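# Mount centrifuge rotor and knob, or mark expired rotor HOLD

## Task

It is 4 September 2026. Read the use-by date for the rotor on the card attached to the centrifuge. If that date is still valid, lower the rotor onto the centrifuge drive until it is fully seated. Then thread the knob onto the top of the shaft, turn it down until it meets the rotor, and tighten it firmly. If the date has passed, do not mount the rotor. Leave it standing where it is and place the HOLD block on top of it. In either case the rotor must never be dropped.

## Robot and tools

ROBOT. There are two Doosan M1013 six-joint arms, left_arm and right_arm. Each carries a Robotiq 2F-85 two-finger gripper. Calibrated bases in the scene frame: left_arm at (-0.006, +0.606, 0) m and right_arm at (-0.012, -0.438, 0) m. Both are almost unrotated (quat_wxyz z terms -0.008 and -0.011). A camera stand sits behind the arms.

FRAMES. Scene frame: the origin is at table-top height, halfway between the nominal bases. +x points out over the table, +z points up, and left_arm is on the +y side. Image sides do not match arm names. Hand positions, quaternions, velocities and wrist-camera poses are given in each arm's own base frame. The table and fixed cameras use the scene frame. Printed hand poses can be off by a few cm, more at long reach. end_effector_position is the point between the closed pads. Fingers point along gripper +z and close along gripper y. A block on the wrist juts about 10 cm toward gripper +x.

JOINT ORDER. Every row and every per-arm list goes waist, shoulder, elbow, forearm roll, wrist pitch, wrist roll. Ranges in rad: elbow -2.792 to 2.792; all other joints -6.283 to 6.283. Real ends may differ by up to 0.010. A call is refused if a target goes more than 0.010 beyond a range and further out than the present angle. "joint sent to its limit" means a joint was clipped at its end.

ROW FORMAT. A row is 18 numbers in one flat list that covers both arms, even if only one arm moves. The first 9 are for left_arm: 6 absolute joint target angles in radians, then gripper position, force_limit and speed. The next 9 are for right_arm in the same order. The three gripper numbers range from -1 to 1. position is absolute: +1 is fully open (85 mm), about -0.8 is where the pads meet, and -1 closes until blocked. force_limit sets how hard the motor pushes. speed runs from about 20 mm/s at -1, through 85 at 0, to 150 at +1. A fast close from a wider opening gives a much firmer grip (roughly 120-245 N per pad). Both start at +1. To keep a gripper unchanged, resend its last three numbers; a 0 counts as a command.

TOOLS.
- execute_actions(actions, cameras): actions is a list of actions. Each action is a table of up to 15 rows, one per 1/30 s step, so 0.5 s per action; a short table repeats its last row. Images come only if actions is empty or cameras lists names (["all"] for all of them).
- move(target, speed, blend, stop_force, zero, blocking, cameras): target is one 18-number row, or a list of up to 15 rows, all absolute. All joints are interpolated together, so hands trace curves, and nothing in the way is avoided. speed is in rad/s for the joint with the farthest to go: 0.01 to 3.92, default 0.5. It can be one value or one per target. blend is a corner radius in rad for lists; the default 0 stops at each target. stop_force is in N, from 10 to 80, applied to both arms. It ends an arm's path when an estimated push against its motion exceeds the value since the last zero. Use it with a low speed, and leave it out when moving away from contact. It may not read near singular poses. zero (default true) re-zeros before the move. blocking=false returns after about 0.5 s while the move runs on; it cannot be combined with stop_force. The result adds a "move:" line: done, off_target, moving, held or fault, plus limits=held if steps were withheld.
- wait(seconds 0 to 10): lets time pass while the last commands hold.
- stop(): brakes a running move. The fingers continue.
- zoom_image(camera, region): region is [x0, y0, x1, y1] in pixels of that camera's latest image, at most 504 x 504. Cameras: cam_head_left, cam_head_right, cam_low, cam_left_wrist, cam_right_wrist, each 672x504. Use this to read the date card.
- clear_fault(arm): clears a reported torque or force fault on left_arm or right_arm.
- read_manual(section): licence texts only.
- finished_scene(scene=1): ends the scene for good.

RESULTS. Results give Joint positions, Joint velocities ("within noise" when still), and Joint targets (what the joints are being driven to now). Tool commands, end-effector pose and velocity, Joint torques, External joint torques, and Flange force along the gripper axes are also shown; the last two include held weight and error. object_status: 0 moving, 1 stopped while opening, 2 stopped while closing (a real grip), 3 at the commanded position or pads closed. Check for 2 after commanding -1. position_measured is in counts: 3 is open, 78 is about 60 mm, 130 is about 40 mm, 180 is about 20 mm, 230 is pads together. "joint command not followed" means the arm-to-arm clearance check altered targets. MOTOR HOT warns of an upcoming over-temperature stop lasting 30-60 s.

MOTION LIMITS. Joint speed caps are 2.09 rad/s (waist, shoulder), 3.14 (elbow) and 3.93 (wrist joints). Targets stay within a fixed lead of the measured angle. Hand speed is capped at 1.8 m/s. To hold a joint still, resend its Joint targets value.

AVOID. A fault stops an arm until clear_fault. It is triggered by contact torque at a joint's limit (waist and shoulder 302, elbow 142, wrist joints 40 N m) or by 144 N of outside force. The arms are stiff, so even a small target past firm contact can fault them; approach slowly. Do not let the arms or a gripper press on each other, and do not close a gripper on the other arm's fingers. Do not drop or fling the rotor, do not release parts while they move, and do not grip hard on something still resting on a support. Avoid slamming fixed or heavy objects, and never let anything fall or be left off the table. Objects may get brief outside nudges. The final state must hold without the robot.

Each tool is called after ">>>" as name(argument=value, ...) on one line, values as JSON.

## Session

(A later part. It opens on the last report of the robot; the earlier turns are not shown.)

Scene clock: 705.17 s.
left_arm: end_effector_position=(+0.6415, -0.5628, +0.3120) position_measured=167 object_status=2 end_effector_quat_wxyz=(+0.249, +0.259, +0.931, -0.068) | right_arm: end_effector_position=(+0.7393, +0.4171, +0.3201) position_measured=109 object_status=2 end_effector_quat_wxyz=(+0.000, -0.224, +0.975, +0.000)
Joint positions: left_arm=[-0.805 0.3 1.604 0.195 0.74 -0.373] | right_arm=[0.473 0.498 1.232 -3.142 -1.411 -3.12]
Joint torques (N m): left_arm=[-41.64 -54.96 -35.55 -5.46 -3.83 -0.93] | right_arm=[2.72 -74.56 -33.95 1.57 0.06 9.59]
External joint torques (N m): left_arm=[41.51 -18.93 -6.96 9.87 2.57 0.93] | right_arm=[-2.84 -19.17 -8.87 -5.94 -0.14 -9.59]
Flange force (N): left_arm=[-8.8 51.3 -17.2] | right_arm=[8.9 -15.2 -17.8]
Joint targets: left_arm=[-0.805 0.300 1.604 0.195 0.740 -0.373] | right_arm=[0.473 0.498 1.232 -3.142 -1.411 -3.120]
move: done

>>> move(target=[-0.805,0.3,1.604,0.195,0.74,-0.373,-1,-1,-1,0.473,0.498,1.2322,-3.1416,-1.4114,-3.07,-1,0,-1], speed=0.1)

Scene clock: 706.37 s.
left_arm: end_effector_position=(+0.6414, -0.5629, +0.3120) position_measured=167 object_status=2 end_effector_quat_wxyz=(+0.249, +0.259, +0.931, -0.069) | right_arm: end_effector_position=(+0.7392, +0.4170, +0.3201) position_measured=109 object_status=2 end_effector_quat_wxyz=(+0.000, -0.199, +0.980, +0.000)
Joint positions: left_arm=[-0.805 0.3 1.604 0.195 0.74 -0.373] | right_arm=[0.473 0.498 1.232 -3.142 -1.411 -3.07]
Joint torques (N m): left_arm=[-62.54 -53.21 -37.73 -9.49 -6.04 -1.36] | right_arm=[1.53 -72.64 -28.28 3.15 -2.8 14.4]
External joint torques (N m): left_arm=[62.36 -20.68 -4.79 13.91 4.78 1.36] | right_arm=[-1.63 -20.72 -14.31 -7.49 2.71 -14.4]
Flange force (N): left_arm=[-9.6 77.4 -17.7] | right_arm=[-1.0 -18.9 -21.1]
Joint targets: left_arm=[-0.805 0.300 1.604 0.195 0.740 -0.373] | right_arm=[0.473 0.498 1.232 -3.142 -1.411 -3.070]
move: done

>>> move(target=[-0.805,0.3,1.604,0.195,0.74,-0.373,-1,-1,-1,0.473,0.498,1.2322,-3.1416,-1.4114,-3.02,-1,0,-1], speed=0.1, cameras=["cam_right_wrist"])

Scene clock: 707.50 s.
left_arm: end_effector_position=(+0.6414, -0.5629, +0.3120) position_measured=167 object_status=2 end_effector_quat_wxyz=(+0.249, +0.259, +0.931, -0.068) | right_arm: end_effector_position=(+0.7392, +0.4170, +0.3201) position_measured=109 object_status=2 end_effector_quat_wxyz=(+0.000, -0.175, +0.985, +0.000)
Joint positions: left_arm=[-0.805 0.3 1.604 0.195 0.74 -0.373] | right_arm=[0.473 0.498 1.232 -3.142 -1.411 -3.02]
Joint torques (N m): left_arm=[-77.79 -52.05 -38.63 -12.56 -7.22 -1.85] | right_arm=[0.74 -72.33 -25.1 4.53 -4.46 17.98]
External joint torques (N m): left_arm=[77.52 -21.83 -3.91 16.97 5.96 1.85] | right_arm=[-0.79 -22 -17.9 -8.91 4.37 -17.98]
Flange force (N): left_arm=[-11.5 96.4 -17.3] | right_arm=[-7.9 -21.1 -23.6]
Joint targets: left_arm=[-0.805 0.300 1.604 0.195 0.740 -0.373] | right_arm=[0.473 0.498 1.232 -3.142 -1.411 -3.020]
move: done
Images, in order (width x height): cam_right_wrist 672x504.

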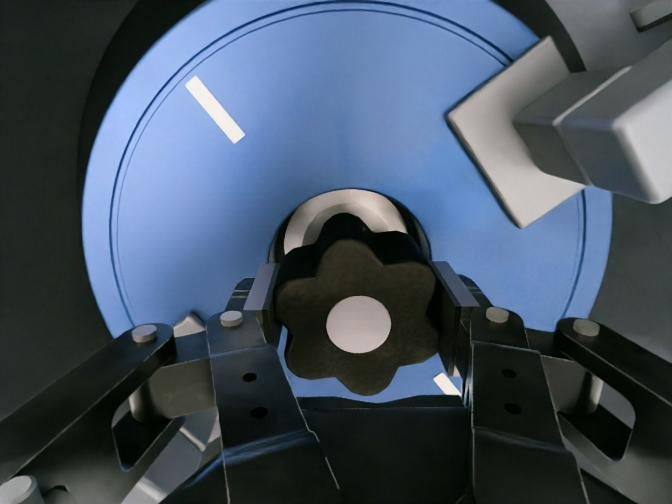

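>>> move(target=[-0.805,0.3,1.604,0.195,0.74,-0.373,-1,-1,-1,0.473,0.498,1.2322,-3.1416,-1.4114,-3.12,-1,0,-1], speed=0.1)

Scene clock: 709.20 s.
left_arm: end_effector_position=(+0.6413, -0.5630, +0.3121) position_measured=167 object_status=2 end_effector_quat_wxyz=(+0.249, +0.259, +0.931, -0.069) | right_arm: end_effector_position=(+0.7392, +0.4171, +0.3201) position_measured=109 object_status=2 end_effector_quat_wxyz=(+0.000, -0.224, +0.975, +0.000)
Joint positions: left_arm=[-0.805 0.3 1.604 0.195 0.74 -0.373] | right_arm=[0.473 0.498 1.232 -3.142 -1.411 -3.12]
Joint torques (N m): left_arm=[27.68 -67.23 -30.72 8.19 3.26 0.33] | right_arm=[8.44 -83.35 -25.73 -3.59 -8.09 -4.78]
External joint torques (N m): left_arm=[-27.41 -7.14 -12.19 -3.73 -4.54 -0.33] | right_arm=[-8.55 -10.65 -17.08 -0.78 7.99 4.77]
Flange force (N): left_arm=[-8.5 -35.8 -8.7] | right_arm=[-19.2 -3.3 -13.4]
Joint targets: left_arm=[-0.805 0.300 1.604 0.195 0.740 -0.373] | right_arm=[0.473 0.498 1.232 -3.142 -1.411 -3.120]
move: done

>>> move(target=[[-0.805,0.3,1.604,0.195,0.74,-0.373,-1,-1,-1,0.473,0.498,1.2322,-3.1416,-1.4114,-3.1,-1,0,-1],[-0.805,0.3,1.604,0.195,0.74,-0.373,-1,-1,-1,0.473,0.498,1.2322,-3.1416,-1.4114,-3.1,0.6,0,-1],[-0.805,0.3,1.604,0.195,0.74,-0.373,0.2,-1,-1,0.473,0.498,1.2322,-3.1416,-1.4114,-3.1,0.6,0,-1]], speed=0.1, cameras=["cam_right_wrist","cam_left_wrist"])

Scene clock: 713.13 s.
left_arm: end_effector_position=(+0.6414, -0.5629, +0.3120) position_measured=104 object_status=0 end_effector_quat_wxyz=(+0.249, +0.259, +0.931, -0.069) | right_arm: end_effector_position=(+0.7392, +0.4171, +0.3201) position_measured=53 object_status=3 end_effector_quat_wxyz=(+0.000, -0.214, +0.977, +0.000)
Joint positions: left_arm=[-0.805 0.3 1.604 0.195 0.74 -0.373] | right_arm=[0.473 0.498 1.232 -3.142 -1.411 -3.1]
Joint torques (N m): left_arm=[1.79 -73.56 -42.25 3.42 -1.06 -0.17] | right_arm=[0.54 -88.99 -42.82 -3.79 -0.16 0.49]
External joint torques (N m): left_arm=[-2.05 -0.25 -0.21 0.98 -0.19 0.17] | right_arm=[-0.65 -4.41 0.14 -0.56 0.08 -0.49]
Flange force (N): left_arm=[1.0 -3.3 -0.3] | right_arm=[7.8 -2.0 -0.9]
Joint targets: left_arm=[-0.805 0.300 1.604 0.195 0.740 -0.373] | right_arm=[0.473 0.498 1.232 -3.142 -1.411 -3.100]
move: done
Images, in order (width x height): cam_left_wrist 672x504, cam_right_wrist 672x504.

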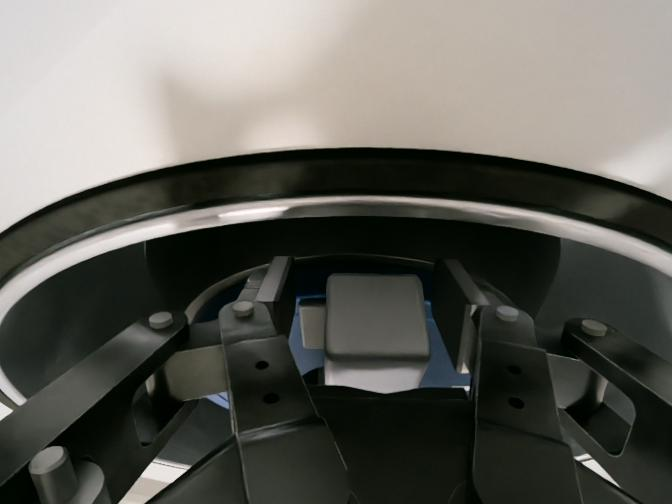

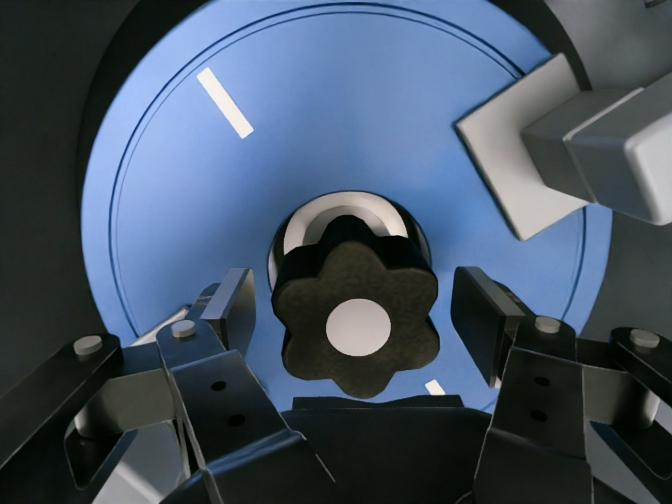

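>>> move(target=[[-0.8283,0.1709,1.5829,0.1821,0.8899,-0.3641,0.2,-1,-1,0.473,0.4901,1.1721,-3.1416,-1.4794,-3.1,0.6,0,-1],[-0.8283,0.1709,1.5829,0.1821,0.8899,-0.3641,0.2,-1,-1,0.473,0.4898,0.9934,-3.1416,-1.6583,-3.1,0.6,0,-1]], speed=[0.15,0.4], blend=[0.02,0], cameras=["all"])

>>> zoom_image(camera="cam_right_wrist", region=[210, 120, 460, 370])

>>> zoom_image(camera="cam_head_left", region=[310, 60, 470, 180])

Scene clock: 715.27 s.
left_arm: end_effector_position=(+0.5918, -0.5339, +0.4120) position_measured=104 object_status=3 end_effector_quat_wxyz=(+0.249, +0.259, +0.931, -0.069) | right_arm: end_effector_position=(+0.7396, +0.4173, +0.4602) position_measured=53 object_status=3 end_effector_quat_wxyz=(+0.000, -0.214, +0.977, +0.000)
Joint positions: left_arm=[-0.828 0.171 1.583 0.182 0.89 -0.364] | right_arm=[0.473 0.49 0.993 -3.142 -1.658 -3.1]
Joint torques (N m): left_arm=[1.97 -61.89 -43.63 3.68 -1.07 -0.16] | right_arm=[0.48 -88.57 -43.11 -3.81 -0.22 0.46]
External joint torques (N m): left_arm=[-1.95 -0.13 -0.34 0.95 -0.19 0.16] | right_arm=[-0.59 -4.88 -0.1 -0.59 0.13 -0.46]
Flange force (N): left_arm=[0.5 -3.4 -0.3] | right_arm=[9.1 -2.0 0.9]
Joint targets: left_arm=[-0.828 0.171 1.583 0.182 0.890 -0.364] | right_arm=[0.473 0.490 0.993 -3.142 -1.658 -3.100]
move: done

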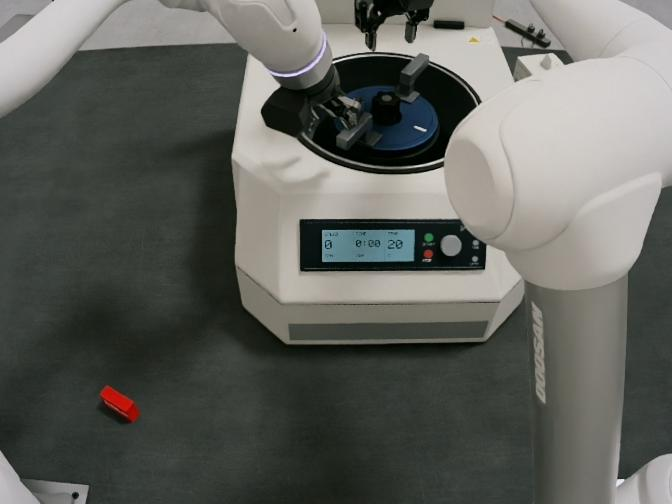

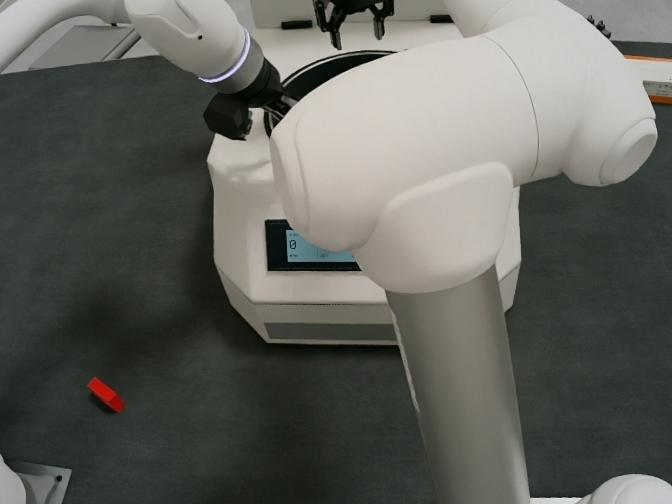

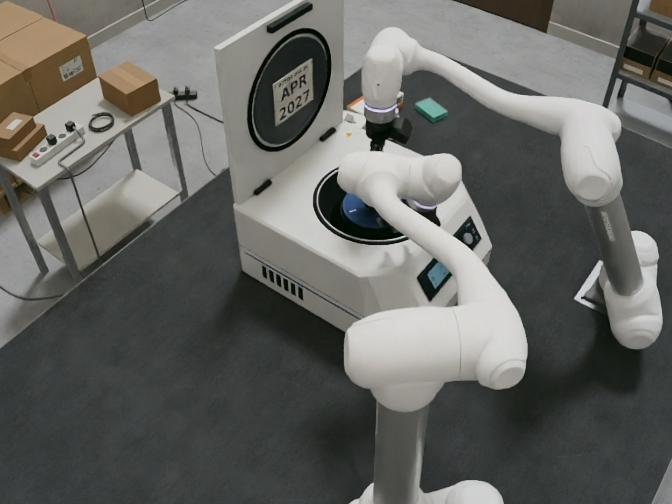

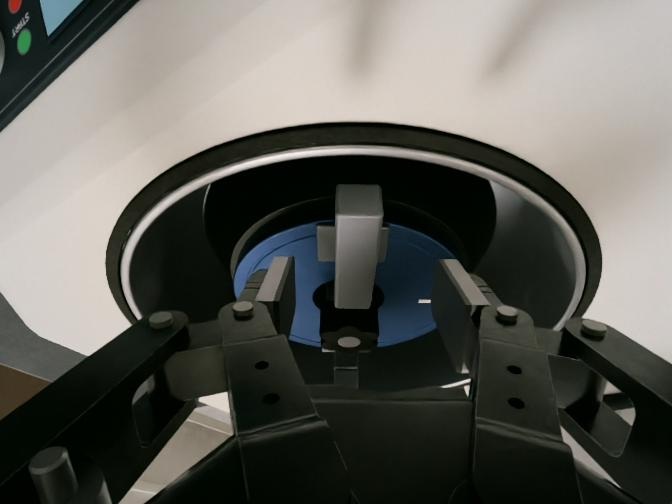

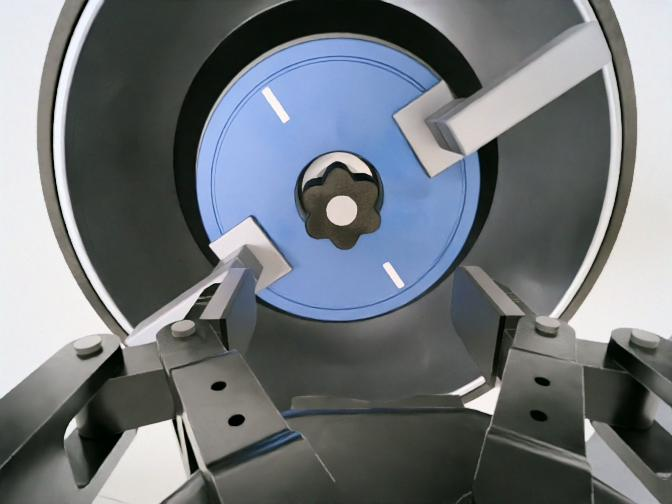

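Scaled by 2.016 from the camera's 672x504 image, which has a finer 960x720 frame.

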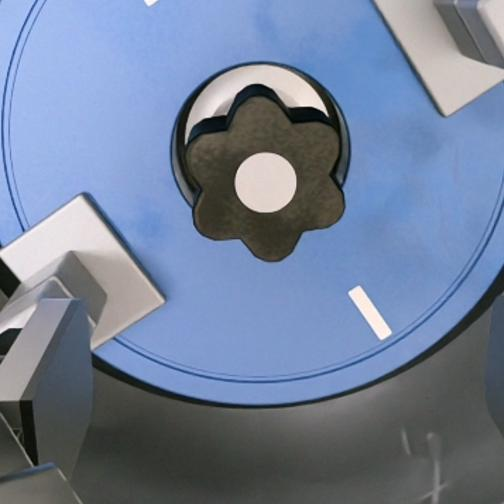

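Scaled by 3.150 from the camera's 672x504 image, which has a finer 960x720 frame.

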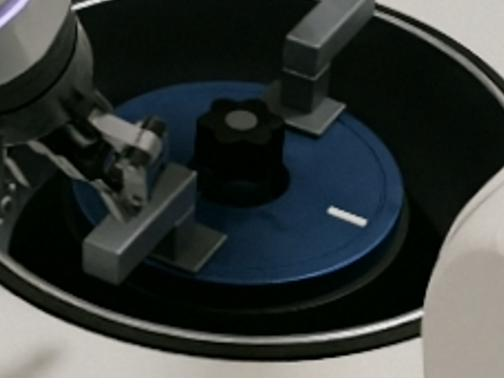

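>>> finished_scene()

The scene is finished: the task was done.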